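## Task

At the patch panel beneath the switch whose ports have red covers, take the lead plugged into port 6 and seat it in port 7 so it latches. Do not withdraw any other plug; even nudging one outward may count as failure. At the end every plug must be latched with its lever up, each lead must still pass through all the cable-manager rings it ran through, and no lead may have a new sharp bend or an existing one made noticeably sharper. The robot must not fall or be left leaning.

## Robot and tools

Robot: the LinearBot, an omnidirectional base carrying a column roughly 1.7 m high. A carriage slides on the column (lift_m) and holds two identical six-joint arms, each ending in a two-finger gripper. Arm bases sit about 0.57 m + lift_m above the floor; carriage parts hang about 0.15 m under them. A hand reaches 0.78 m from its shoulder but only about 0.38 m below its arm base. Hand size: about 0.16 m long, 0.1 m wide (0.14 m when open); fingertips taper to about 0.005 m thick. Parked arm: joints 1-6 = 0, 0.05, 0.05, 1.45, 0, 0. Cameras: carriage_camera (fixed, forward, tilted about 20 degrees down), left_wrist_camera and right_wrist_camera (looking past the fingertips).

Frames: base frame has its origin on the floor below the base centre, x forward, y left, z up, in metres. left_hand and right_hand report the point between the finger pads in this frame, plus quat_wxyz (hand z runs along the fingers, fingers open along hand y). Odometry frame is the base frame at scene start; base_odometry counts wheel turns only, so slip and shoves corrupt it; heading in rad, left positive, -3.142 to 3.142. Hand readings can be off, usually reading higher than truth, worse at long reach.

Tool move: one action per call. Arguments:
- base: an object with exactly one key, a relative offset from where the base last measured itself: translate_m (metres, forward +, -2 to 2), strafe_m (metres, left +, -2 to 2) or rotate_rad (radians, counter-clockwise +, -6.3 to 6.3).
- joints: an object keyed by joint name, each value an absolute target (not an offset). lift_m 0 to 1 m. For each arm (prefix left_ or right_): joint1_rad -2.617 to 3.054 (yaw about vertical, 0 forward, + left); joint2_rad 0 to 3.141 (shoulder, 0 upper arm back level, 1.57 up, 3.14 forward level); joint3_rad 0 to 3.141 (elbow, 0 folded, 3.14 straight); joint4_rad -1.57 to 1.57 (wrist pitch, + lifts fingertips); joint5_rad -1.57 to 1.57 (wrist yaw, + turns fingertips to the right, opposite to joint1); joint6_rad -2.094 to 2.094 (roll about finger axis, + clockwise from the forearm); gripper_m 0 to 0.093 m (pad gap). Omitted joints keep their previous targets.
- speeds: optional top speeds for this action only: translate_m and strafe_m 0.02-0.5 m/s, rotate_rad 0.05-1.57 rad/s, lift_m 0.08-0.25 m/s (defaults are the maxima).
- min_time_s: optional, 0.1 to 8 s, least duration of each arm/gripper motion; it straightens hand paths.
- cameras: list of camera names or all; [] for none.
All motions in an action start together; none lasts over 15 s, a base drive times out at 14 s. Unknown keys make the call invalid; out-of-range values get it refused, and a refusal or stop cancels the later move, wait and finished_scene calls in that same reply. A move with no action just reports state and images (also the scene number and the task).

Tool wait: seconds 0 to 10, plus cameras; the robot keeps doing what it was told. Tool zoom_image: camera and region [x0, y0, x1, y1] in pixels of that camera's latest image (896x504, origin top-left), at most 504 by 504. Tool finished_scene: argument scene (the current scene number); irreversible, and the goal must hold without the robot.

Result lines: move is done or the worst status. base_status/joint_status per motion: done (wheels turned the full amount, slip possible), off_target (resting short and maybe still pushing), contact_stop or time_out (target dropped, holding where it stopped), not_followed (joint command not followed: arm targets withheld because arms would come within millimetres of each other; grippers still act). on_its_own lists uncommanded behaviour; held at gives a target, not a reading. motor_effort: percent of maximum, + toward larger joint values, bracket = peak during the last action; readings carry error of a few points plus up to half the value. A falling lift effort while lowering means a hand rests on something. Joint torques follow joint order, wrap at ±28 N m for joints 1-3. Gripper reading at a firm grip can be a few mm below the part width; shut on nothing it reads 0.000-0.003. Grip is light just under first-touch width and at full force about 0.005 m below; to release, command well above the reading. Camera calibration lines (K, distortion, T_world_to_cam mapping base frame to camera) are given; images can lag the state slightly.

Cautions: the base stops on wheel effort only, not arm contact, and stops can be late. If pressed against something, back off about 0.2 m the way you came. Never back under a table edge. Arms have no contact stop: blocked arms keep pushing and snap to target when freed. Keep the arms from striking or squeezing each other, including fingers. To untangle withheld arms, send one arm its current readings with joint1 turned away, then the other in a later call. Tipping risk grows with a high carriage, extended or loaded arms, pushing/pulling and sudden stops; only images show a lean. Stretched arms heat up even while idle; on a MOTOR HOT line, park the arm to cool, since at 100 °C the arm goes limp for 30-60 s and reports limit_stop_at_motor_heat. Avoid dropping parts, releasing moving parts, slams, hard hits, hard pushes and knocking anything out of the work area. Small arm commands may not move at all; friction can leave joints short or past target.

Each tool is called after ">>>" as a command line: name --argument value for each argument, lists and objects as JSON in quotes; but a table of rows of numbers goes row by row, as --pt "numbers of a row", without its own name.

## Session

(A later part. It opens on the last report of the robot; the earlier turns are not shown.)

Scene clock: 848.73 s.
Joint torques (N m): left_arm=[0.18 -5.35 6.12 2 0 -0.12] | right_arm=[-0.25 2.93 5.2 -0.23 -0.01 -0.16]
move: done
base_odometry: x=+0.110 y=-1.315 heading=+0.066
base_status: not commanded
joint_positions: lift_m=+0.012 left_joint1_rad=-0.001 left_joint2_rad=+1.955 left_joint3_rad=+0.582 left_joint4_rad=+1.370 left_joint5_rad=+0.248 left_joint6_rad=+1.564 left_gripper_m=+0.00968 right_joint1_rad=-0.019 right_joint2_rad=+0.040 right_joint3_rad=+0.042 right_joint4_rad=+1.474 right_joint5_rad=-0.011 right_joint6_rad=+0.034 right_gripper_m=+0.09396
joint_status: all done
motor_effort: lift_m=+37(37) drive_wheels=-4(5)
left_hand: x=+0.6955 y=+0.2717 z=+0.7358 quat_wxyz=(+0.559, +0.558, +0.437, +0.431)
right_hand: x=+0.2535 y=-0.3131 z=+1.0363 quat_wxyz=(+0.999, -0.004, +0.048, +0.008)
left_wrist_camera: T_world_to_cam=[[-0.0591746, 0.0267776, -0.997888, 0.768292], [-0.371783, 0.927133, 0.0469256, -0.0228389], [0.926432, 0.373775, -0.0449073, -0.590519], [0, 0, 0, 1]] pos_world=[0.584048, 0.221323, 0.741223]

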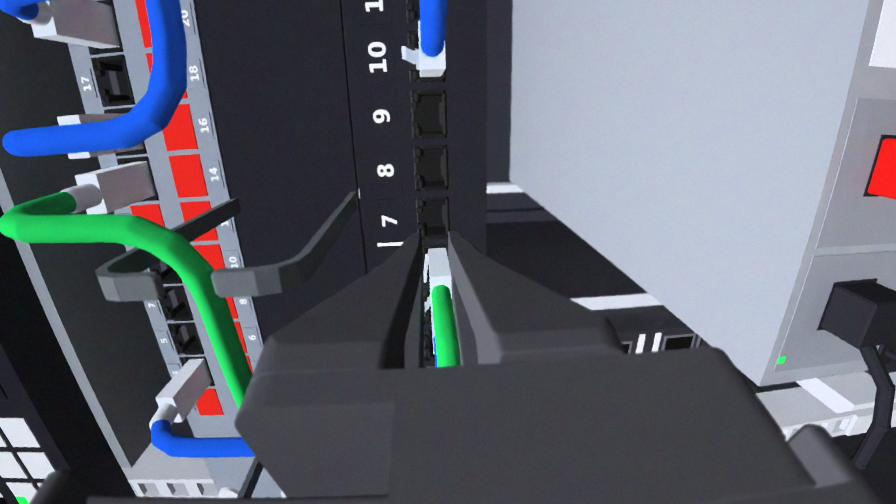

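>>> move --joints '{"left_gripper_m": 0.0075}' --min_time_s 1.5 --cameras '["left_wrist_camera"]'

>>> zoom_image --camera "left_wrist_camera" --region '[400, 230, 470, 330]'

Scene clock: 863.33 s.
Joint torques (N m): left_arm=[0.2 -5.42 6.2 2.01 0 -0.13] | right_arm=[-0.1 3 5.3 -0.21 0.01 -0.16]
move: done
base_odometry: x=+0.110 y=-1.315 heading=+0.066
base_status: not commanded
joint_positions: lift_m=+0.012 left_joint1_rad=-0.001 left_joint2_rad=+1.955 left_joint3_rad=+0.582 left_joint4_rad=+1.367 left_joint5_rad=+0.248 left_joint6_rad=+1.565 left_gripper_m=+0.00779 right_joint1_rad=-0.019 right_joint2_rad=+0.040 right_joint3_rad=+0.042 right_joint4_rad=+1.474 right_joint5_rad=-0.011 right_joint6_rad=+0.034 right_gripper_m=+0.09396
joint_status: all done
motor_effort: lift_m=+37(37) drive_wheels=-4(6)
left_hand: x=+0.6955 y=+0.2717 z=+0.7351 quat_wxyz=(+0.558, +0.559, +0.437, +0.430)
right_hand: x=+0.2535 y=-0.3131 z=+1.0363 quat_wxyz=(+0.999, -0.004, +0.048, +0.008)
left_wrist_camera: T_world_to_cam=[[-0.061557, 0.0278627, -0.997715, 0.768912], [-0.371713, 0.927063, 0.0488236, -0.0242436], [0.926305, 0.373869, -0.0467103, -0.589156], [0, 0, 0, 1]] pos_world=[0.584058, 0.221318, 0.740818]

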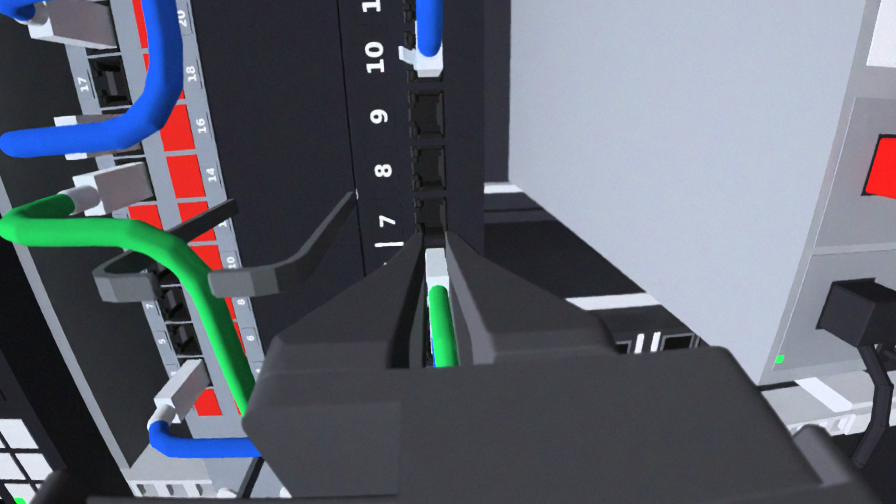

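Scaled by 5.040 from the camera's image (finer frame: 1280x720).

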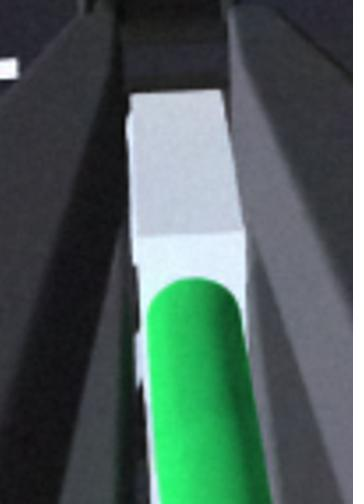

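>>> move --joints '{"left_gripper_m": 0.0068}' --min_time_s 1.5 --cameras '["left_wrist_camera"]'

>>> zoom_image --camera "left_wrist_camera" --region '[400, 230, 470, 330]'

Scene clock: 873.97 s.
Joint torques (N m): left_arm=[0.21 -5.41 6.12 2.01 0.01 -0.13] | right_arm=[-0.21 2.99 5.3 -0.2 0.03 -0.14]
move: done
base_odometry: x=+0.110 y=-1.315 heading=+0.066
base_status: not commanded
joint_positions: lift_m=+0.012 left_joint1_rad=-0.001 left_joint2_rad=+1.955 left_joint3_rad=+0.582 left_joint4_rad=+1.367 left_joint5_rad=+0.248 left_joint6_rad=+1.566 left_gripper_m=+0.00717 right_joint1_rad=-0.019 right_joint2_rad=+0.040 right_joint3_rad=+0.042 right_joint4_rad=+1.474 right_joint5_rad=-0.011 right_joint6_rad=+0.034 right_gripper_m=+0.09396
joint_status: all done
motor_effort: lift_m=+37(37) drive_wheels=-3(6)
left_hand: x=+0.6955 y=+0.2717 z=+0.7351 quat_wxyz=(+0.558, +0.559, +0.437, +0.431)
right_hand: x=+0.2535 y=-0.3131 z=+1.0363 quat_wxyz=(+0.999, -0.004, +0.048, +0.008)
left_wrist_camera: T_world_to_cam=[[-0.0614843, 0.028215, -0.997709, 0.768687], [-0.371704, 0.927051, 0.0491233, -0.0244618], [0.926313, 0.373873, -0.0465114, -0.589313], [0, 0, 0, 1]] pos_world=[0.584058, 0.221317, 0.740718]

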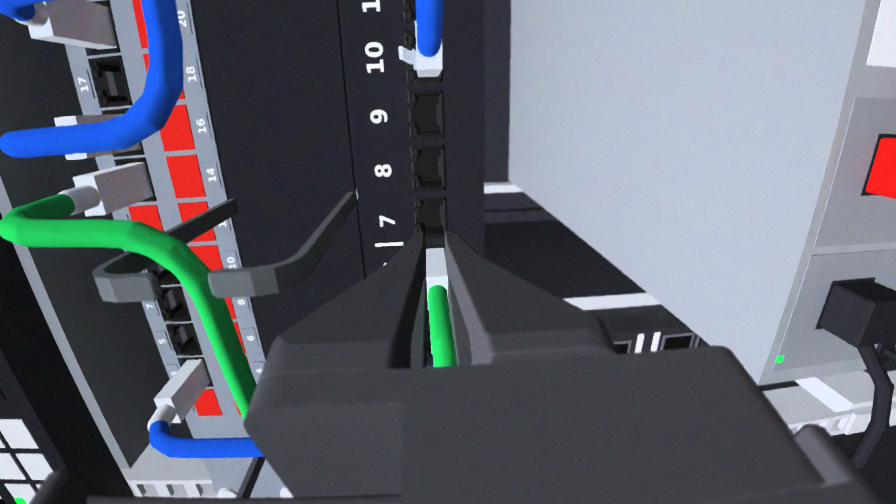

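Scaled by 5.040 from the camera's image (finer frame: 1280x720).

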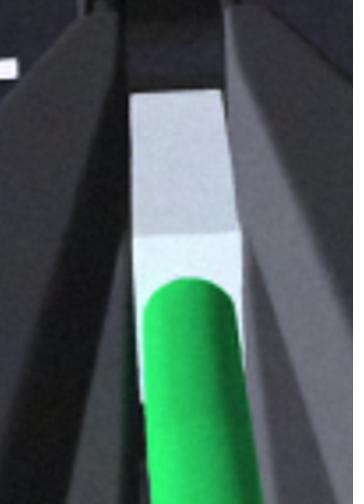

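>>> move --base '{"translate_m": -0.004}' --speeds '{"translate_m": 0.03}' --cameras '["left_wrist_camera"]'

>>> zoom_image --camera "left_wrist_camera" --region '[400, 230, 470, 330]'

Scene clock: 880.23 s.
Joint torques (N m): left_arm=[0.27 -5.78 4.96 2.15 -0.01 -0.15] | right_arm=[-0.17 2.77 5.37 -0.21 0.05 -0.15]
move: done
base_odometry: x=+0.106 y=-1.315 heading=+0.067
base_status: done
joint_positions: lift_m=+0.012 left_joint1_rad=-0.002 left_joint2_rad=+1.959 left_joint3_rad=+0.596 left_joint4_rad=+1.354 left_joint5_rad=+0.250 left_joint6_rad=+1.566 left_gripper_m=+0.00715 right_joint1_rad=-0.019 right_joint2_rad=+0.040 right_joint3_rad=+0.042 right_joint4_rad=+1.473 right_joint5_rad=-0.012 right_joint6_rad=+0.034 right_gripper_m=+0.09396
joint_status: not commanded
motor_effort: lift_m=+37(37) drive_wheels=-2(11)
left_hand: x=+0.6988 y=+0.2712 z=+0.7353 quat_wxyz=(+0.558, +0.560, +0.437, +0.429)
right_hand: x=+0.2538 y=-0.3130 z=+1.0362 quat_wxyz=(+0.999, -0.005, +0.048, +0.008)
left_wrist_camera: T_world_to_cam=[[-0.0636322, 0.0287587, -0.997559, 0.770415], [-0.369492, 0.92787, 0.0503188, -0.0254696], [0.927053, 0.371792, -0.0484163, -0.590747], [0, 0, 0, 1]] pos_world=[0.587266, 0.221111, 0.741214]

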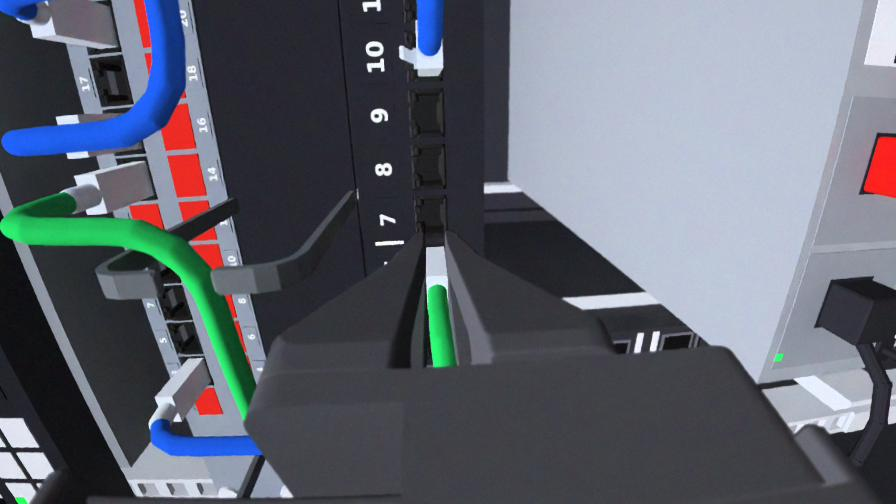

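Scaled by 5.040 from the camera's image (finer frame: 1280x720).

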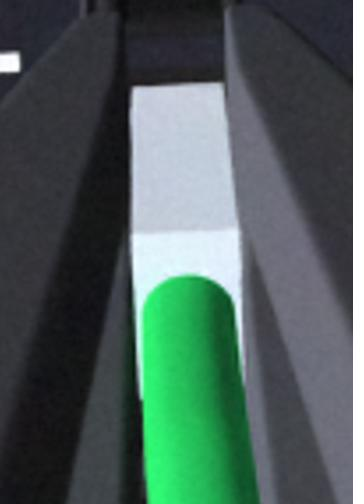

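>>> move --base '{"translate_m": 0.004}' --speeds '{"translate_m": 0.03}' --cameras '[]'

>>> move --joints '{"left_gripper_m": 0.006}' --min_time_s 1.5 --cameras '["left_wrist_camera"]'

>>> zoom_image --camera "left_wrist_camera" --region '[400, 230, 470, 330]'

Scene clock: 897.80 s.
Joint torques (N m): left_arm=[0.21 -5.74 5.45 2.08 -0.09 -0.15] | right_arm=[-0.17 3.04 5.42 -0.2 0.04 -0.15]
move: done
base_odometry: x=+0.110 y=-1.314 heading=+0.067
base_status: done
joint_positions: lift_m=+0.012 left_joint1_rad=-0.002 left_joint2_rad=+1.959 left_joint3_rad=+0.590 left_joint4_rad=+1.362 left_joint5_rad=+0.258 left_joint6_rad=+1.567 left_gripper_m=+0.00715 right_joint1_rad=-0.019 right_joint2_rad=+0.040 right_joint3_rad=+0.042 right_joint4_rad=+1.473 right_joint5_rad=-0.012 right_joint6_rad=+0.034 right_gripper_m=+0.09396
joint_status: not commanded
motor_effort: lift_m=+37(37) drive_wheels=+3(12)
left_hand: x=+0.6970 y=+0.2699 z=+0.7351 quat_wxyz=(+0.560, +0.561, +0.434, +0.428)
right_hand: x=+0.2539 y=-0.3130 z=+1.0362 quat_wxyz=(+0.999, -0.005, +0.048, +0.008)

Scene clock: 899.60 s.
Joint torques (N m): left_arm=[0.23 -5.74 5.44 2.05 -0.11 -0.15] | right_arm=[0.08 2.92 5.45 -0.16 -0.03 -0.17]
move: done
base_odometry: x=+0.110 y=-1.314 heading=+0.067
base_status: not commanded
joint_positions: lift_m=+0.012 left_joint1_rad=-0.002 left_joint2_rad=+1.959 left_joint3_rad=+0.590 left_joint4_rad=+1.362 left_joint5_rad=+0.258 left_joint6_rad=+1.567 left_gripper_m=+0.00623 right_joint1_rad=-0.019 right_joint2_rad=+0.040 right_joint3_rad=+0.042 right_joint4_rad=+1.473 right_joint5_rad=-0.012 right_joint6_rad=+0.034 right_gripper_m=+0.09396
joint_status: all done
motor_effort: lift_m=+37(37) drive_wheels=+5(5)
left_hand: x=+0.6970 y=+0.2699 z=+0.7351 quat_wxyz=(+0.560, +0.561, +0.434, +0.428)
right_hand: x=+0.2539 y=-0.3130 z=+1.0362 quat_wxyz=(+0.999, -0.005, +0.048, +0.008)
left_wrist_camera: T_world_to_cam=[[-0.0612031, 0.0302371, -0.997667, 0.768023], [-0.362136, 0.93076, 0.050425, -0.0308909], [0.930114, 0.364378, -0.0460155, -0.590499], [0, 0, 0, 1]] pos_world=[0.58505, 0.220694, 0.740617]

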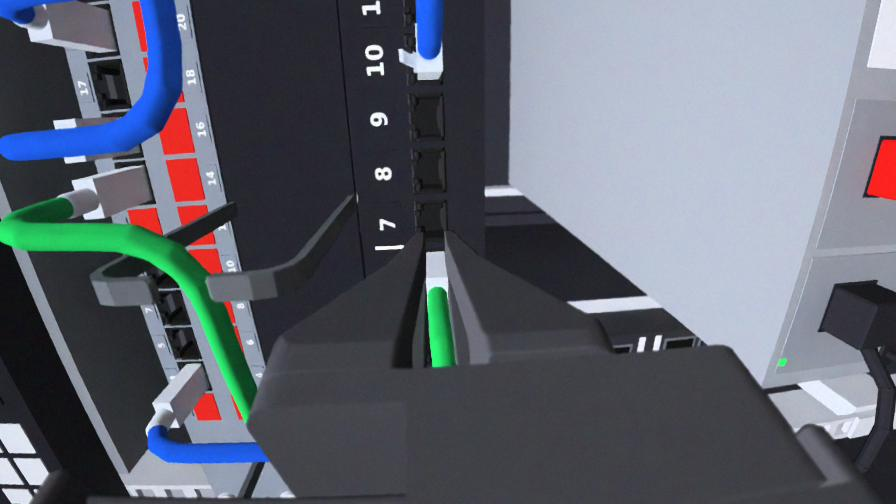

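Scaled by 5.040 from the camera's image (finer frame: 1280x720).

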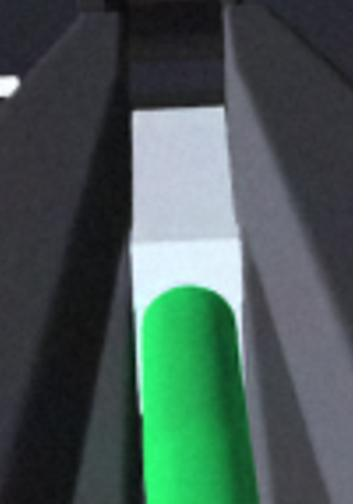

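>>> move --base '{"translate_m": -0.004}' --speeds '{"translate_m": 0.03}' --cameras '["left_wrist_camera"]'

>>> zoom_image --camera "left_wrist_camera" --region '[400, 230, 470, 330]'

Scene clock: 916.20 s.
Joint torques (N m): left_arm=[0.2 -5.76 5.05 2.1 -0.07 -0.15] | right_arm=[-0.2 3.19 5.3 -0.19 -0.04 -0.13]
move: done
base_odometry: x=+0.106 y=-1.314 heading=+0.067
base_status: done
joint_positions: lift_m=+0.012 left_joint1_rad=-0.002 left_joint2_rad=+1.959 left_joint3_rad=+0.596 left_joint4_rad=+1.355 left_joint5_rad=+0.258 left_joint6_rad=+1.567 left_gripper_m=+0.00622 right_joint1_rad=-0.019 right_joint2_rad=+0.040 right_joint3_rad=+0.042 right_joint4_rad=+1.473 right_joint5_rad=-0.012 right_joint6_rad=+0.034 right_gripper_m=+0.09396
joint_status: not commanded
motor_effort: lift_m=+37(37) drive_wheels=+3(9)
left_hand: x=+0.6984 y=+0.2699 z=+0.7356 quat_wxyz=(+0.560, +0.561, +0.434, +0.428)
right_hand: x=+0.2540 y=-0.3130 z=+1.0362 quat_wxyz=(+0.999, -0.005, +0.048, +0.008)
left_wrist_camera: T_world_to_cam=[[-0.0619612, 0.0302596, -0.99762, 0.769111], [-0.362086, 0.930764, 0.0507205, -0.0306624], [0.930083, 0.364367, -0.0467147, -0.591238], [0, 0, 0, 1]] pos_world=[0.586453, 0.220694, 0.741216]

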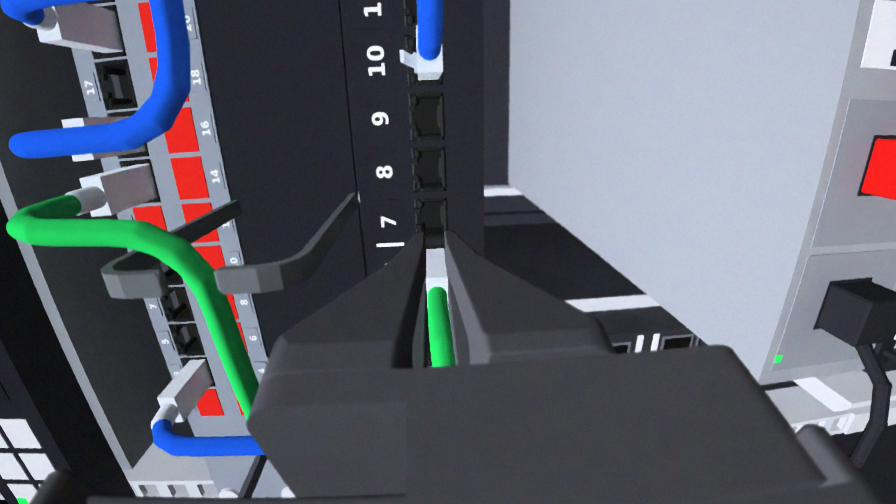

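Scaled by 5.040 from the camera's image (finer frame: 1280x720).

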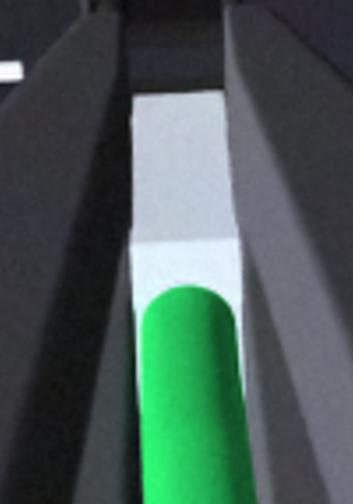

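>>> move --base '{"translate_m": -0.003}' --speeds '{"translate_m": 0.03}' --cameras '["left_wrist_camera"]'

>>> zoom_image --camera "left_wrist_camera" --region '[400, 230, 470, 330]'

Scene clock: 926.00 s.
Joint torques (N m): left_arm=[0.23 -5.76 4.97 2.13 -0.11 -0.15] | right_arm=[-0.1 3.14 5.37 -0.16 0 -0.09]
move: done
base_odometry: x=+0.103 y=-1.315 heading=+0.067
base_status: done
joint_positions: lift_m=+0.012 left_joint1_rad=-0.002 left_joint2_rad=+1.959 left_joint3_rad=+0.596 left_joint4_rad=+1.355 left_joint5_rad=+0.258 left_joint6_rad=+1.567 left_gripper_m=+0.00622 right_joint1_rad=-0.019 right_joint2_rad=+0.040 right_joint3_rad=+0.042 right_joint4_rad=+1.473 right_joint5_rad=-0.012 right_joint6_rad=+0.034 right_gripper_m=+0.09396
joint_status: not commanded
motor_effort: lift_m=+37(37) drive_wheels=+2(8)
left_hand: x=+0.6984 y=+0.2699 z=+0.7355 quat_wxyz=(+0.560, +0.562, +0.434, +0.428)
right_hand: x=+0.2540 y=-0.3130 z=+1.0362 quat_wxyz=(+0.999, -0.005, +0.048, +0.008)
left_wrist_camera: T_world_to_cam=[[-0.0622813, 0.0302404, -0.9976, 0.769288], [-0.3621, 0.930753, 0.0508203, -0.0307255], [0.930056, 0.364396, -0.0470184, -0.591005], [0, 0, 0, 1]] pos_world=[0.586455, 0.220694, 0.741215]

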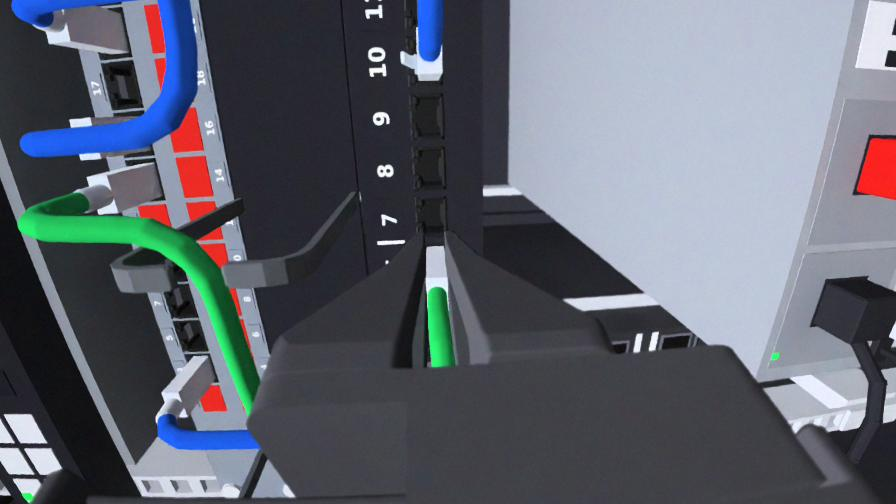

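Scaled by 5.040 from the camera's image (finer frame: 1280x720).

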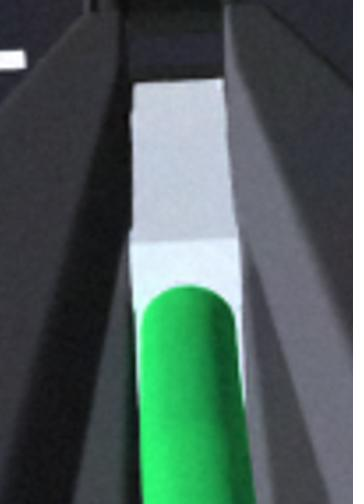

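>>> move --base '{"translate_m": -0.008}' --speeds '{"translate_m": 0.03}' --cameras '["left_wrist_camera"]'

>>> zoom_image --camera "left_wrist_camera" --region '[390, 200, 480, 330]'

Scene clock: 935.80 s.
Joint torques (N m): left_arm=[0.18 -5.71 4.96 2.08 -0.11 -0.15] | right_arm=[-0.03 2.99 5.44 -0.19 0.04 -0.13]
move: done
base_odometry: x=+0.095 y=-1.315 heading=+0.067
base_status: done
joint_positions: lift_m=+0.012 left_joint1_rad=-0.002 left_joint2_rad=+1.959 left_joint3_rad=+0.596 left_joint4_rad=+1.360 left_joint5_rad=+0.258 left_joint6_rad=+1.567 left_gripper_m=+0.00621 right_joint1_rad=-0.019 right_joint2_rad=+0.040 right_joint3_rad=+0.042 right_joint4_rad=+1.473 right_joint5_rad=-0.012 right_joint6_rad=+0.034 right_gripper_m=+0.09396
joint_status: not commanded
motor_effort: lift_m=+36(37) drive_wheels=+4(9)
left_hand: x=+0.6984 y=+0.2699 z=+0.7366 quat_wxyz=(+0.561, +0.561, +0.433, +0.429)
right_hand: x=+0.2540 y=-0.3130 z=+1.0362 quat_wxyz=(+0.999, -0.005, +0.048, +0.008)
left_wrist_camera: T_world_to_cam=[[-0.0577896, 0.0302854, -0.997869, 0.767348], [-0.36232, 0.930753, 0.0492314, -0.02945], [0.93026, 0.364393, -0.0428148, -0.5942], [0, 0, 0, 1]] pos_world=[0.586436, 0.220694, 0.741723]

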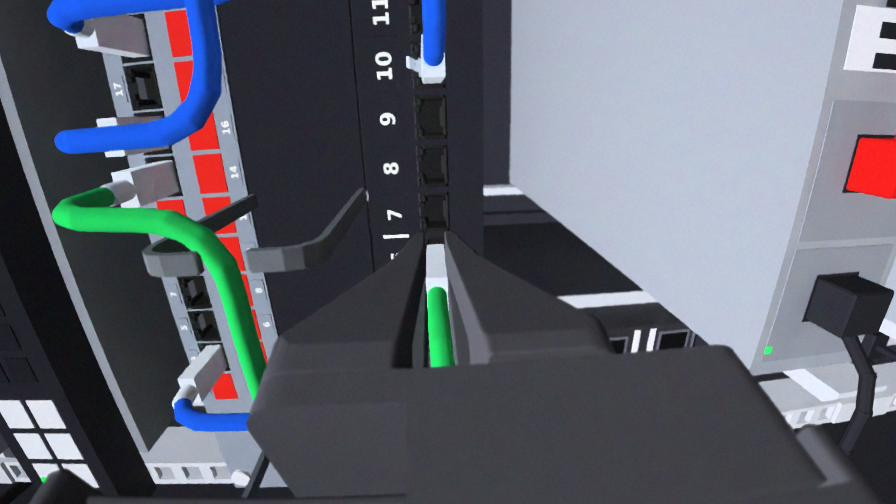

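Scaled by 3.877 from the camera's image (finer frame: 1280x720).

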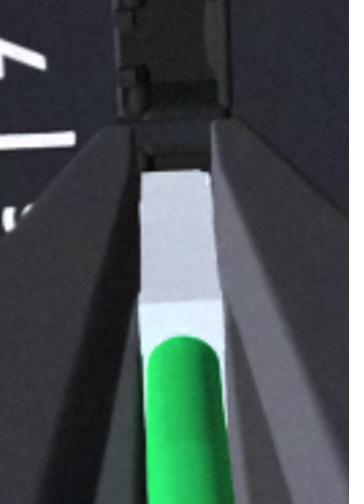

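>>> zoom_image --camera "left_wrist_camera" --region '[410, 220, 460, 300]'

Scaled by 6.300 from the camera's image (finer frame: 1280x720).

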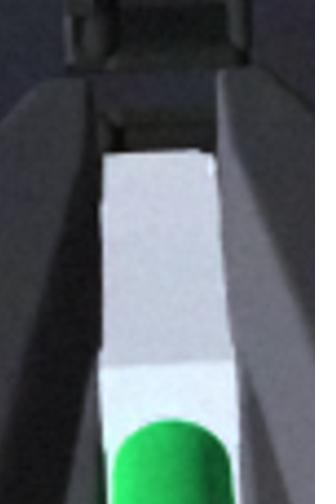

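>>> move --base '{"translate_m": -0.008}' --speeds '{"translate_m": 0.03}' --cameras '["left_wrist_camera"]'

>>> zoom_image --camera "left_wrist_camera" --region '[400, 180, 480, 340]'

Scene clock: 951.73 s.
Joint torques (N m): left_arm=[0.21 -5.81 4.96 2.06 -0.11 -0.15] | right_arm=[-0.24 3.15 5.61 -0.17 0.01 -0.12]
move: done
base_odometry: x=+0.087 y=-1.316 heading=+0.066
base_status: done
joint_positions: lift_m=+0.012 left_joint1_rad=-0.002 left_joint2_rad=+1.959 left_joint3_rad=+0.596 left_joint4_rad=+1.362 left_joint5_rad=+0.258 left_joint6_rad=+1.567 left_gripper_m=+0.00621 right_joint1_rad=-0.019 right_joint2_rad=+0.040 right_joint3_rad=+0.042 right_joint4_rad=+1.472 right_joint5_rad=-0.012 right_joint6_rad=+0.034 right_gripper_m=+0.09396
joint_status: not commanded
motor_effort: lift_m=+37(37) drive_wheels=+6(10)
left_hand: x=+0.6984 y=+0.2699 z=+0.7371 quat_wxyz=(+0.561, +0.560, +0.432, +0.430)
right_hand: x=+0.2541 y=-0.3130 z=+1.0362 quat_wxyz=(+0.999, -0.005, +0.049, +0.008)
left_wrist_camera: T_world_to_cam=[[-0.0555069, 0.0302153, -0.998001, 0.766426], [-0.362431, 0.930756, 0.0483371, -0.0287411], [0.930356, 0.364389, -0.0407125, -0.595794], [0, 0, 0, 1]] pos_world=[0.586426, 0.220694, 0.742027]

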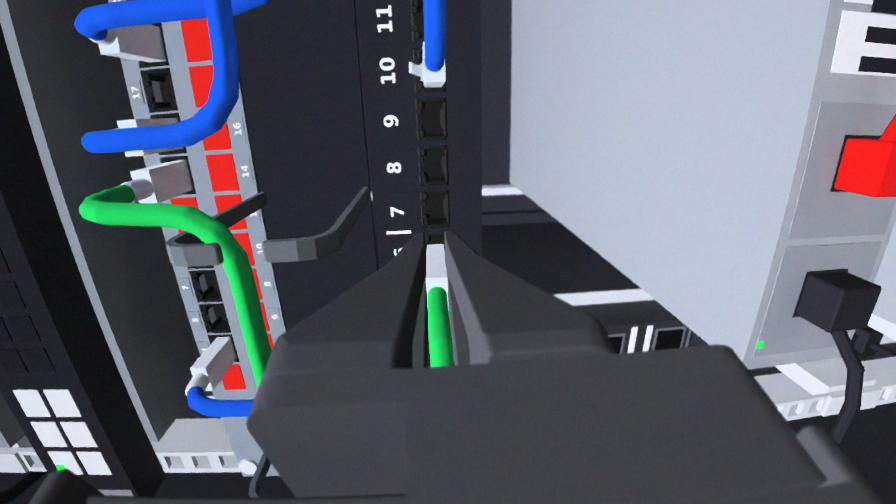

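Scaled by 3.150 from the camera's image (finer frame: 1280x720).

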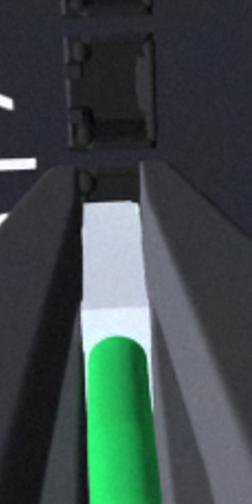

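>>> move --base '{"strafe_m": -0.0168}' --joints '{"lift_m": 0.0095}' --speeds '{"strafe_m": 0.03}' --cameras '["left_wrist_camera"]'

>>> zoom_image --camera "left_wrist_camera" --region '[380, 160, 500, 320]'

Scene clock: 988.27 s.
Joint torques (N m): left_arm=[0.27 -5.78 5 2.04 -0.1 -0.16] | right_arm=[-0.18 2.89 5.39 -0.18 0.02 -0.13]
move: done
base_odometry: x=+0.088 y=-1.333 heading=+0.067
base_status: done
joint_positions: lift_m=+0.010 left_joint1_rad=-0.001 left_joint2_rad=+1.959 left_joint3_rad=+0.596 left_joint4_rad=+1.364 left_joint5_rad=+0.256 left_joint6_rad=+1.567 left_gripper_m=+0.00621 right_joint1_rad=-0.019 right_joint2_rad=+0.040 right_joint3_rad=+0.042 right_joint4_rad=+1.473 right_joint5_rad=-0.012 right_joint6_rad=+0.034 right_gripper_m=+0.09396
joint_status: all done
motor_effort: lift_m=+35(36) drive_wheels=+9(12)
left_hand: x=+0.6985 y=+0.2704 z=+0.7358 quat_wxyz=(+0.561, +0.559, +0.433, +0.431)
right_hand: x=+0.2540 y=-0.3130 z=+1.0344 quat_wxyz=(+0.999, -0.005, +0.048, +0.008)
left_wrist_camera: T_world_to_cam=[[-0.0536427, 0.0301024, -0.998106, 0.763846], [-0.364606, 0.929942, 0.0476422, -0.0268129], [0.929616, 0.366471, -0.0389091, -0.597474], [0, 0, 0, 1]] pos_world=[0.58662, 0.220898, 0.74043]

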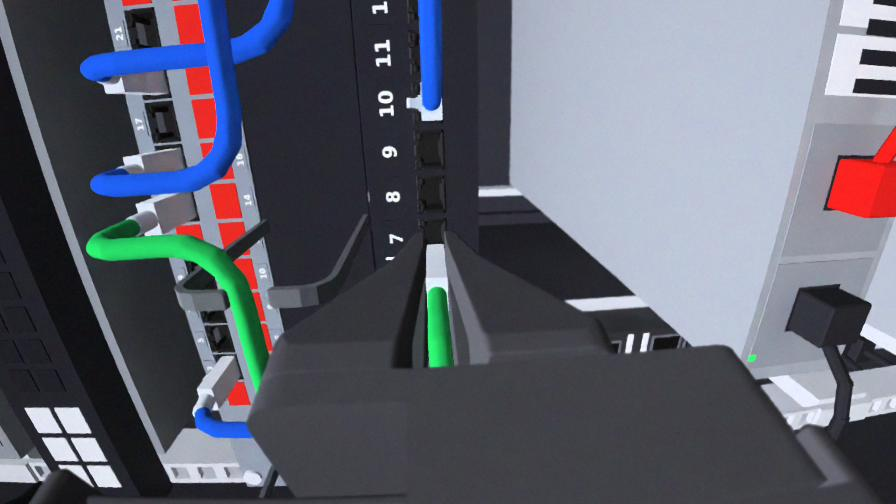

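Scaled by 3.150 from the camera's image (finer frame: 1280x720).

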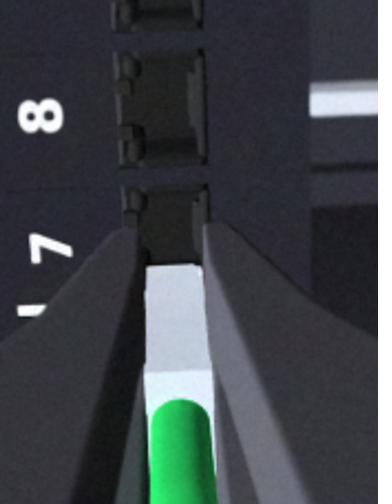

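>>> move --base '{"translate_m": 0.006}' --joints '{"lift_m": 0.0088}' --speeds '{"translate_m": 0.03}' --cameras '["left_wrist_camera"]'

>>> zoom_image --camera "left_wrist_camera" --region '[390, 180, 480, 300]'

Scene clock: 1012.07 s.
Joint torques (N m): left_arm=[0.12 -5.76 4.94 2.06 -0.07 -0.14] | right_arm=[-0.23 2.84 5.29 -0.12 -0.01 -0.11]
move: done
base_odometry: x=+0.094 y=-1.333 heading=+0.066
base_status: done
joint_positions: lift_m=+0.009 left_joint1_rad=+0.000 left_joint2_rad=+1.959 left_joint3_rad=+0.596 left_joint4_rad=+1.362 left_joint5_rad=+0.255 left_joint6_rad=+1.567 left_gripper_m=+0.00621 right_joint1_rad=-0.019 right_joint2_rad=+0.040 right_joint3_rad=+0.042 right_joint4_rad=+1.473 right_joint5_rad=-0.012 right_joint6_rad=+0.034 right_gripper_m=+0.09396
joint_status: all done
motor_effort: lift_m=+34(35) drive_wheels=-7(14)
left_hand: x=+0.6986 y=+0.2712 z=+0.7348 quat_wxyz=(+0.560, +0.559, +0.434, +0.431)
right_hand: x=+0.2540 y=-0.3130 z=+1.0338 quat_wxyz=(+0.999, -0.005, +0.049, +0.008)
left_wrist_camera: T_world_to_cam=[[-0.0552482, 0.0299981, -0.998022, 0.763944], [-0.36705, 0.928949, 0.048241, -0.025956], [0.928559, 0.36899, -0.0403119, -0.596784], [0, 0, 0, 1]] pos_world=[0.586828, 0.221402, 0.739627]

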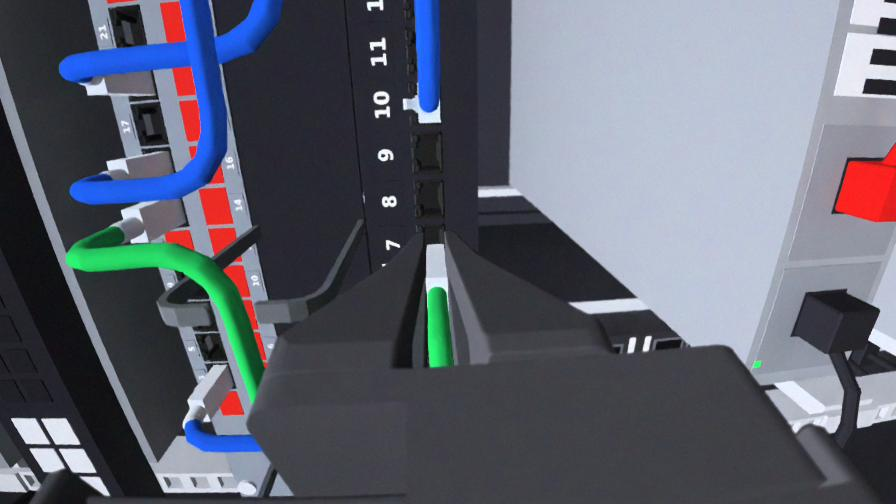

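Scaled by 4.200 from the camera's image (finer frame: 1280x720).

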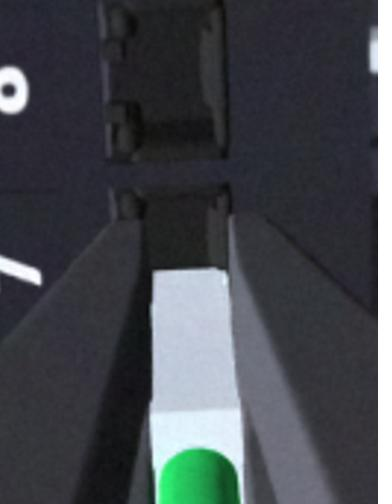

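>>> move --base '{"translate_m": 0.003}' --speeds '{"translate_m": 0.03}' --cameras '["left_wrist_camera"]'

>>> zoom_image --camera "left_wrist_camera" --region '[390, 180, 480, 300]'

Scene clock: 1117.53 s.
Joint torques (N m): left_arm=[0.08 -5.78 5 2.09 -0.05 -0.15] | right_arm=[-0.12 3.07 5.38 -0.2 0.06 -0.14]
move: done
base_odometry: x=+0.097 y=-1.333 heading=+0.065
base_status: done
joint_positions: lift_m=+0.009 left_joint1_rad=+0.000 left_joint2_rad=+1.960 left_joint3_rad=+0.596 left_joint4_rad=+1.360 left_joint5_rad=+0.253 left_joint6_rad=+1.567 left_gripper_m=+0.00621 right_joint1_rad=-0.019 right_joint2_rad=+0.040 right_joint3_rad=+0.042 right_joint4_rad=+1.473 right_joint5_rad=-0.012 right_joint6_rad=+0.034 right_gripper_m=+0.09396
joint_status: not commanded
motor_effort: lift_m=+34(34) drive_wheels=+9(12)
left_hand: x=+0.6987 y=+0.2715 z=+0.7338 quat_wxyz=(+0.559, +0.559, +0.435, +0.431)
right_hand: x=+0.2538 y=-0.3129 z=+1.0338 quat_wxyz=(+0.999, -0.005, +0.048, +0.008)
left_wrist_camera: T_world_to_cam=[[-0.0587436, 0.0299293, -0.997824, 0.765266], [-0.368283, 0.928393, 0.0495282, -0.0261398], [0.927856, 0.370392, -0.0435147, -0.594614], [0, 0, 0, 1]] pos_world=[0.587044, 0.221604, 0.739021]

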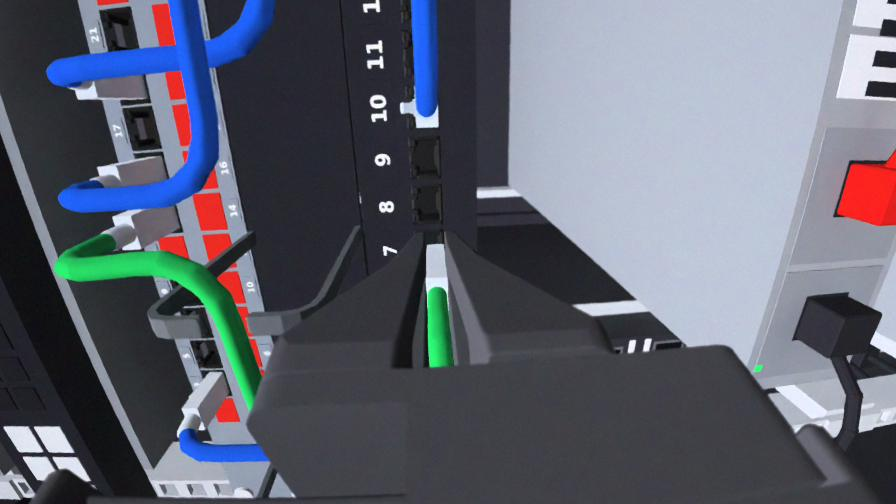

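Scaled by 4.200 from the camera's image (finer frame: 1280x720).

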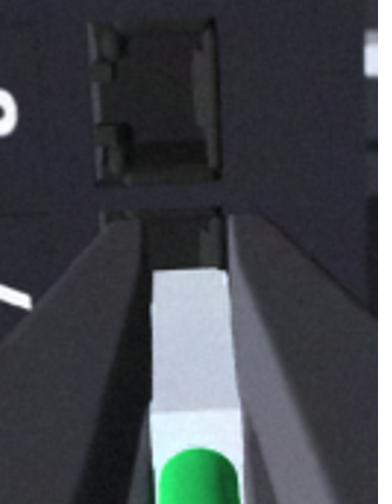

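>>> move --base '{"strafe_m": -0.0025}' --speeds '{"strafe_m": 0.03}' --cameras '["left_wrist_camera"]'

>>> zoom_image --camera "left_wrist_camera" --region '[390, 180, 480, 300]'

Scene clock: 1219.53 s.
Joint torques (N m): left_arm=[-0.14 -5.87 4.96 2.05 -0.05 -0.16] | right_arm=[-0.16 2.86 5.34 -0.16 0.06 -0.17]
move: done
base_odometry: x=+0.097 y=-1.335 heading=+0.066
base_status: done
joint_positions: lift_m=+0.009 left_joint1_rad=+0.001 left_joint2_rad=+1.960 left_joint3_rad=+0.596 left_joint4_rad=+1.359 left_joint5_rad=+0.253 left_joint6_rad=+1.567 left_gripper_m=+0.00621 right_joint1_rad=-0.019 right_joint2_rad=+0.040 right_joint3_rad=+0.042 right_joint4_rad=+1.473 right_joint5_rad=-0.012 right_joint6_rad=+0.034 right_gripper_m=+0.09396
joint_status: not commanded
motor_effort: lift_m=+34(34) drive_wheels=-1(11)
left_hand: x=+0.6987 y=+0.2720 z=+0.7336 quat_wxyz=(+0.559, +0.559, +0.436, +0.431)
right_hand: x=+0.2538 y=-0.3129 z=+1.0338 quat_wxyz=(+0.999, -0.005, +0.048, +0.008)
left_wrist_camera: T_world_to_cam=[[-0.0595145, 0.0297697, -0.997783, 0.76562], [-0.369654, 0.927838, 0.0497314, -0.0255997], [0.927262, 0.371794, -0.0442153, -0.594272], [0, 0, 0, 1]] pos_world=[0.587148, 0.221907, 0.73892]

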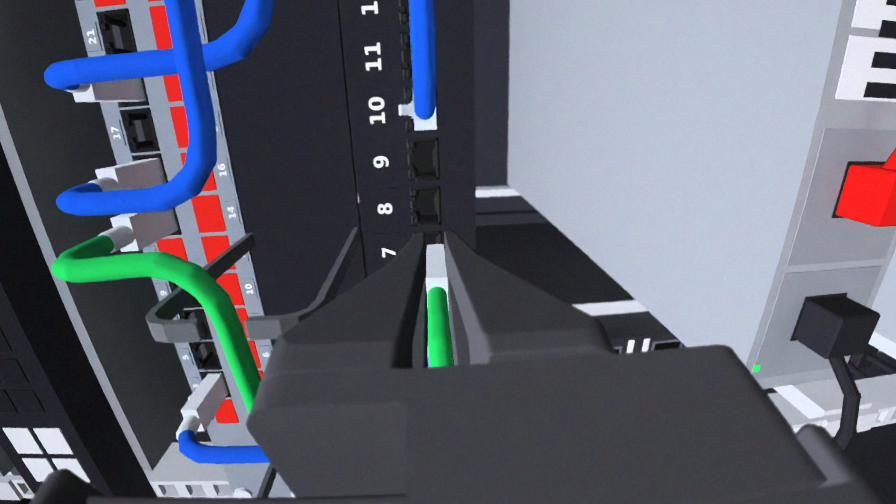

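Scaled by 4.200 from the camera's image (finer frame: 1280x720).

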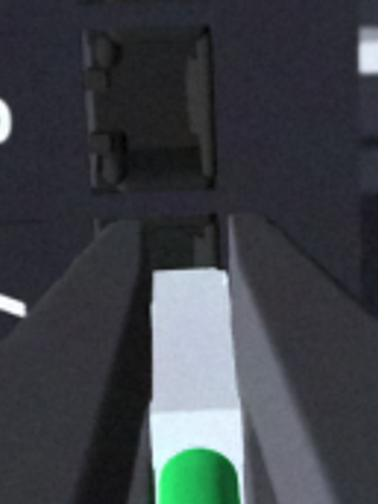

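>>> move --base '{"strafe_m": -0.003}' --speeds '{"strafe_m": 0.03}' --cameras '["left_wrist_camera"]'

>>> zoom_image --camera "left_wrist_camera" --region '[390, 180, 480, 300]'

Scene clock: 1231.77 s.
Joint torques (N m): left_arm=[-0.12 -5.76 4.96 2.1 -0.05 -0.15] | right_arm=[-0.14 3.07 5.45 -0.22 0.03 -0.14]
move: done
base_odometry: x=+0.098 y=-1.338 heading=+0.067
base_status: done
joint_positions: lift_m=+0.009 left_joint1_rad=+0.001 left_joint2_rad=+1.960 left_joint3_rad=+0.596 left_joint4_rad=+1.358 left_joint5_rad=+0.252 left_joint6_rad=+1.567 left_gripper_m=+0.00621 right_joint1_rad=-0.019 right_joint2_rad=+0.040 right_joint3_rad=+0.042 right_joint4_rad=+1.473 right_joint5_rad=-0.012 right_joint6_rad=+0.034 right_gripper_m=+0.09396
joint_status: not commanded
motor_effort: lift_m=+34(34) drive_wheels=-6(12)
left_hand: x=+0.6988 y=+0.2724 z=+0.7335 quat_wxyz=(+0.558, +0.559, +0.436, +0.431)
right_hand: x=+0.2538 y=-0.3130 z=+1.0338 quat_wxyz=(+0.999, -0.005, +0.048, +0.008)
left_wrist_camera: T_world_to_cam=[[-0.0600056, 0.029715, -0.997756, 0.765906], [-0.371038, 0.927275, 0.0499303, -0.0249215], [0.926677, 0.373201, -0.0446163, -0.594209], [0, 0, 0, 1]] pos_world=[0.587351, 0.222109, 0.73892]

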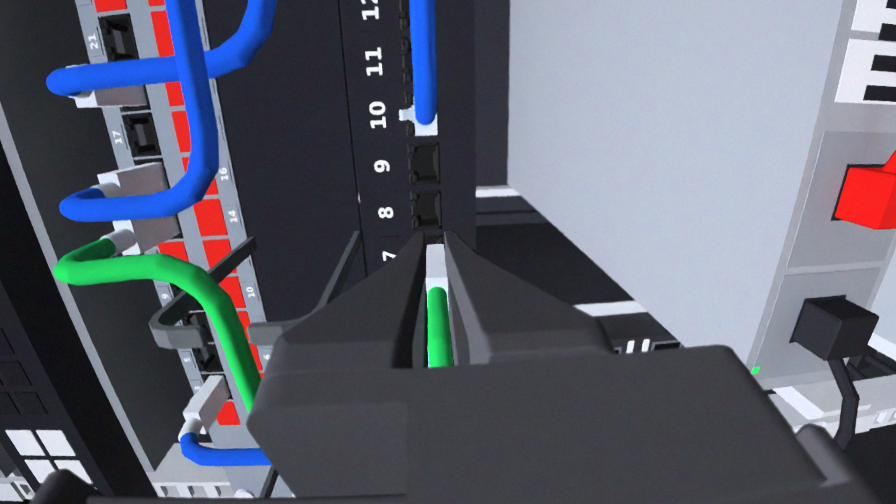

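Scaled by 4.200 from the camera's image (finer frame: 1280x720).

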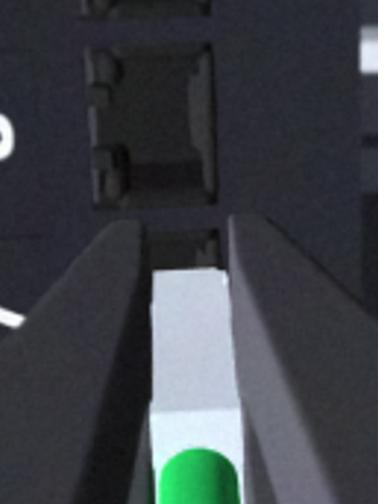

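>>> move --joints '{"lift_m": 0.0107}' --cameras '["left_wrist_camera"]'

>>> zoom_image --camera "left_wrist_camera" --region '[400, 200, 460, 290]'

Scene clock: 1255.77 s.
Joint torques (N m): left_arm=[-0.08 -5.82 4.98 2.1 -0.04 -0.14] | right_arm=[0.03 2.93 5.33 -0.2 0.03 -0.08]
move: done
base_odometry: x=+0.098 y=-1.338 heading=+0.067
base_status: not commanded
joint_positions: lift_m=+0.010 left_joint1_rad=+0.001 left_joint2_rad=+1.960 left_joint3_rad=+0.596 left_joint4_rad=+1.359 left_joint5_rad=+0.252 left_joint6_rad=+1.567 left_gripper_m=+0.00621 right_joint1_rad=-0.019 right_joint2_rad=+0.040 right_joint3_rad=+0.042 right_joint4_rad=+1.473 right_joint5_rad=-0.012 right_joint6_rad=+0.034 right_gripper_m=+0.09396
joint_status: all done
motor_effort: lift_m=+44(47) drive_wheels=+8(9)
left_hand: x=+0.6988 y=+0.2724 z=+0.7347 quat_wxyz=(+0.558, +0.559, +0.436, +0.431)
right_hand: x=+0.2538 y=-0.3130 z=+1.0348 quat_wxyz=(+0.999, -0.005, +0.048, +0.008)
left_wrist_camera: T_world_to_cam=[[-0.0591474, 0.0297343, -0.997806, 0.766533], [-0.371057, 0.927283, 0.049628, -0.0247443], [0.926724, 0.373179, -0.0438132, -0.594773], [0, 0, 0, 1]] pos_world=[0.587348, 0.222109, 0.740021]

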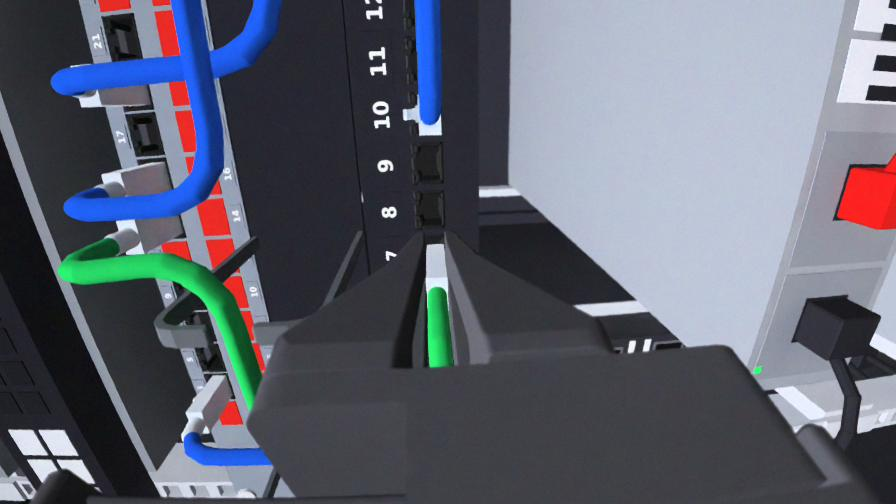

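Scaled by 5.600 from the camera's image (finer frame: 1280x720).

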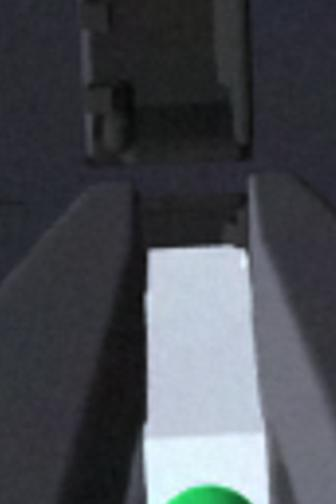

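>>> move --joints '{"lift_m": 0.0116}' --cameras '["left_wrist_camera"]'

>>> zoom_image --camera "left_wrist_camera" --region '[400, 200, 460, 290]'

Scene clock: 1278.60 s.
Joint torques (N m): left_arm=[-0.05 -5.83 4.97 2.09 -0.02 -0.14] | right_arm=[-0.08 3.04 5.42 -0.2 0.02 -0.14]
move: done
base_odometry: x=+0.098 y=-1.338 heading=+0.067
base_status: not commanded
joint_positions: lift_m=+0.011 left_joint1_rad=+0.001 left_joint2_rad=+1.960 left_joint3_rad=+0.596 left_joint4_rad=+1.359 left_joint5_rad=+0.252 left_joint6_rad=+1.567 left_gripper_m=+0.00621 right_joint1_rad=-0.019 right_joint2_rad=+0.040 right_joint3_rad=+0.042 right_joint4_rad=+1.473 right_joint5_rad=-0.012 right_joint6_rad=+0.034 right_gripper_m=+0.09396
joint_status: all done
motor_effort: lift_m=+45(49) drive_wheels=+9(9)
left_hand: x=+0.6988 y=+0.2724 z=+0.7356 quat_wxyz=(+0.558, +0.559, +0.436, +0.431)
right_hand: x=+0.2538 y=-0.3130 z=+1.0356 quat_wxyz=(+0.999, -0.005, +0.048, +0.008)
left_wrist_camera: T_world_to_cam=[[-0.0591474, 0.0297343, -0.997806, 0.767332], [-0.371057, 0.927283, 0.049628, -0.024784], [0.926724, 0.373179, -0.0438132, -0.594738], [0, 0, 0, 1]] pos_world=[0.587348, 0.222109, 0.740821]

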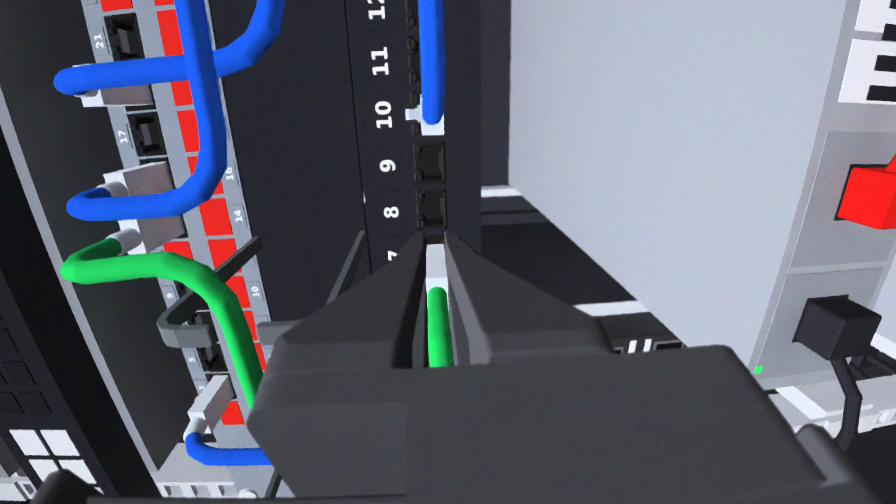

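Scaled by 5.600 from the camera's image (finer frame: 1280x720).

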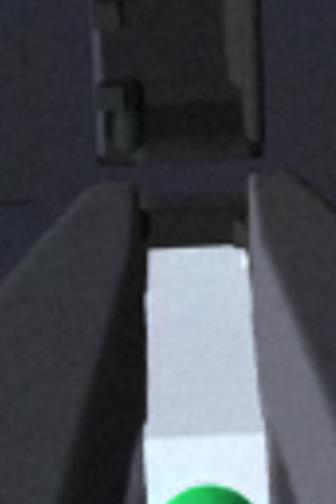

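>>> move --base '{"translate_m": 0.004}' --speeds '{"translate_m": 0.03}' --cameras '["left_wrist_camera"]'

>>> zoom_image --camera "left_wrist_camera" --region '[400, 200, 460, 290]'

Scene clock: 1286.20 s.
Joint torques (N m): left_arm=[-0.18 -5.9 5 2.1 -0.02 -0.15] | right_arm=[-0.16 2.92 5.23 -0.22 0.03 -0.13]
move: done
base_odometry: x=+0.102 y=-1.338 heading=+0.066
base_status: done
joint_positions: lift_m=+0.011 left_joint1_rad=+0.002 left_joint2_rad=+1.960 left_joint3_rad=+0.596 left_joint4_rad=+1.358 left_joint5_rad=+0.250 left_joint6_rad=+1.567 left_gripper_m=+0.00621 right_joint1_rad=-0.019 right_joint2_rad=+0.040 right_joint3_rad=+0.042 right_joint4_rad=+1.473 right_joint5_rad=-0.012 right_joint6_rad=+0.034 right_gripper_m=+0.09396
joint_status: not commanded
motor_effort: lift_m=+45(45) drive_wheels=-2(11)
left_hand: x=+0.6989 y=+0.2731 z=+0.7354 quat_wxyz=(+0.558, +0.558, +0.437, +0.432)
right_hand: x=+0.2538 y=-0.3130 z=+1.0356 quat_wxyz=(+0.999, -0.005, +0.048, +0.008)
left_wrist_camera: T_world_to_cam=[[-0.0599924, 0.0295906, -0.99776, 0.767725], [-0.37354, 0.926269, 0.0499303, -0.0236175], [0.925672, 0.375699, -0.0445158, -0.594506], [0, 0, 0, 1]] pos_world=[0.587553, 0.222514, 0.74072]

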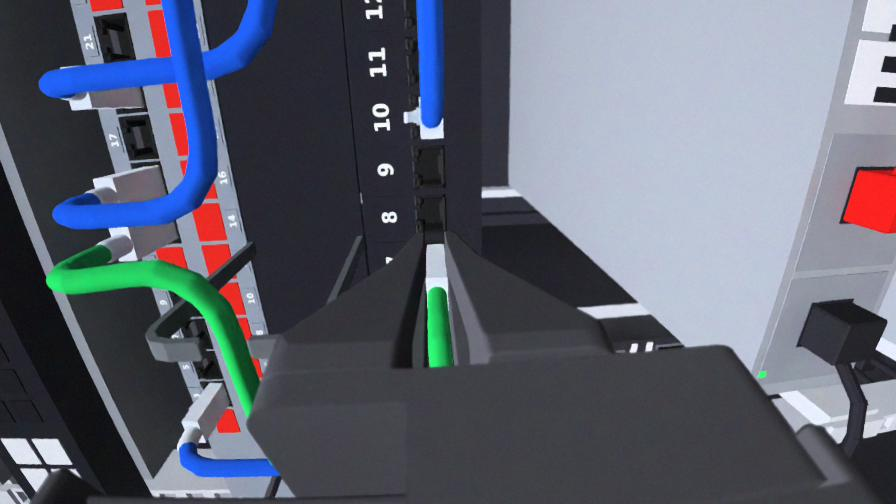

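Scaled by 5.600 from the camera's image (finer frame: 1280x720).

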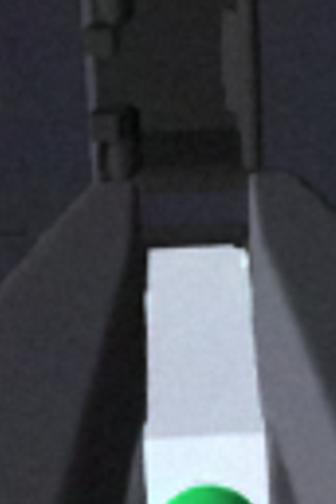

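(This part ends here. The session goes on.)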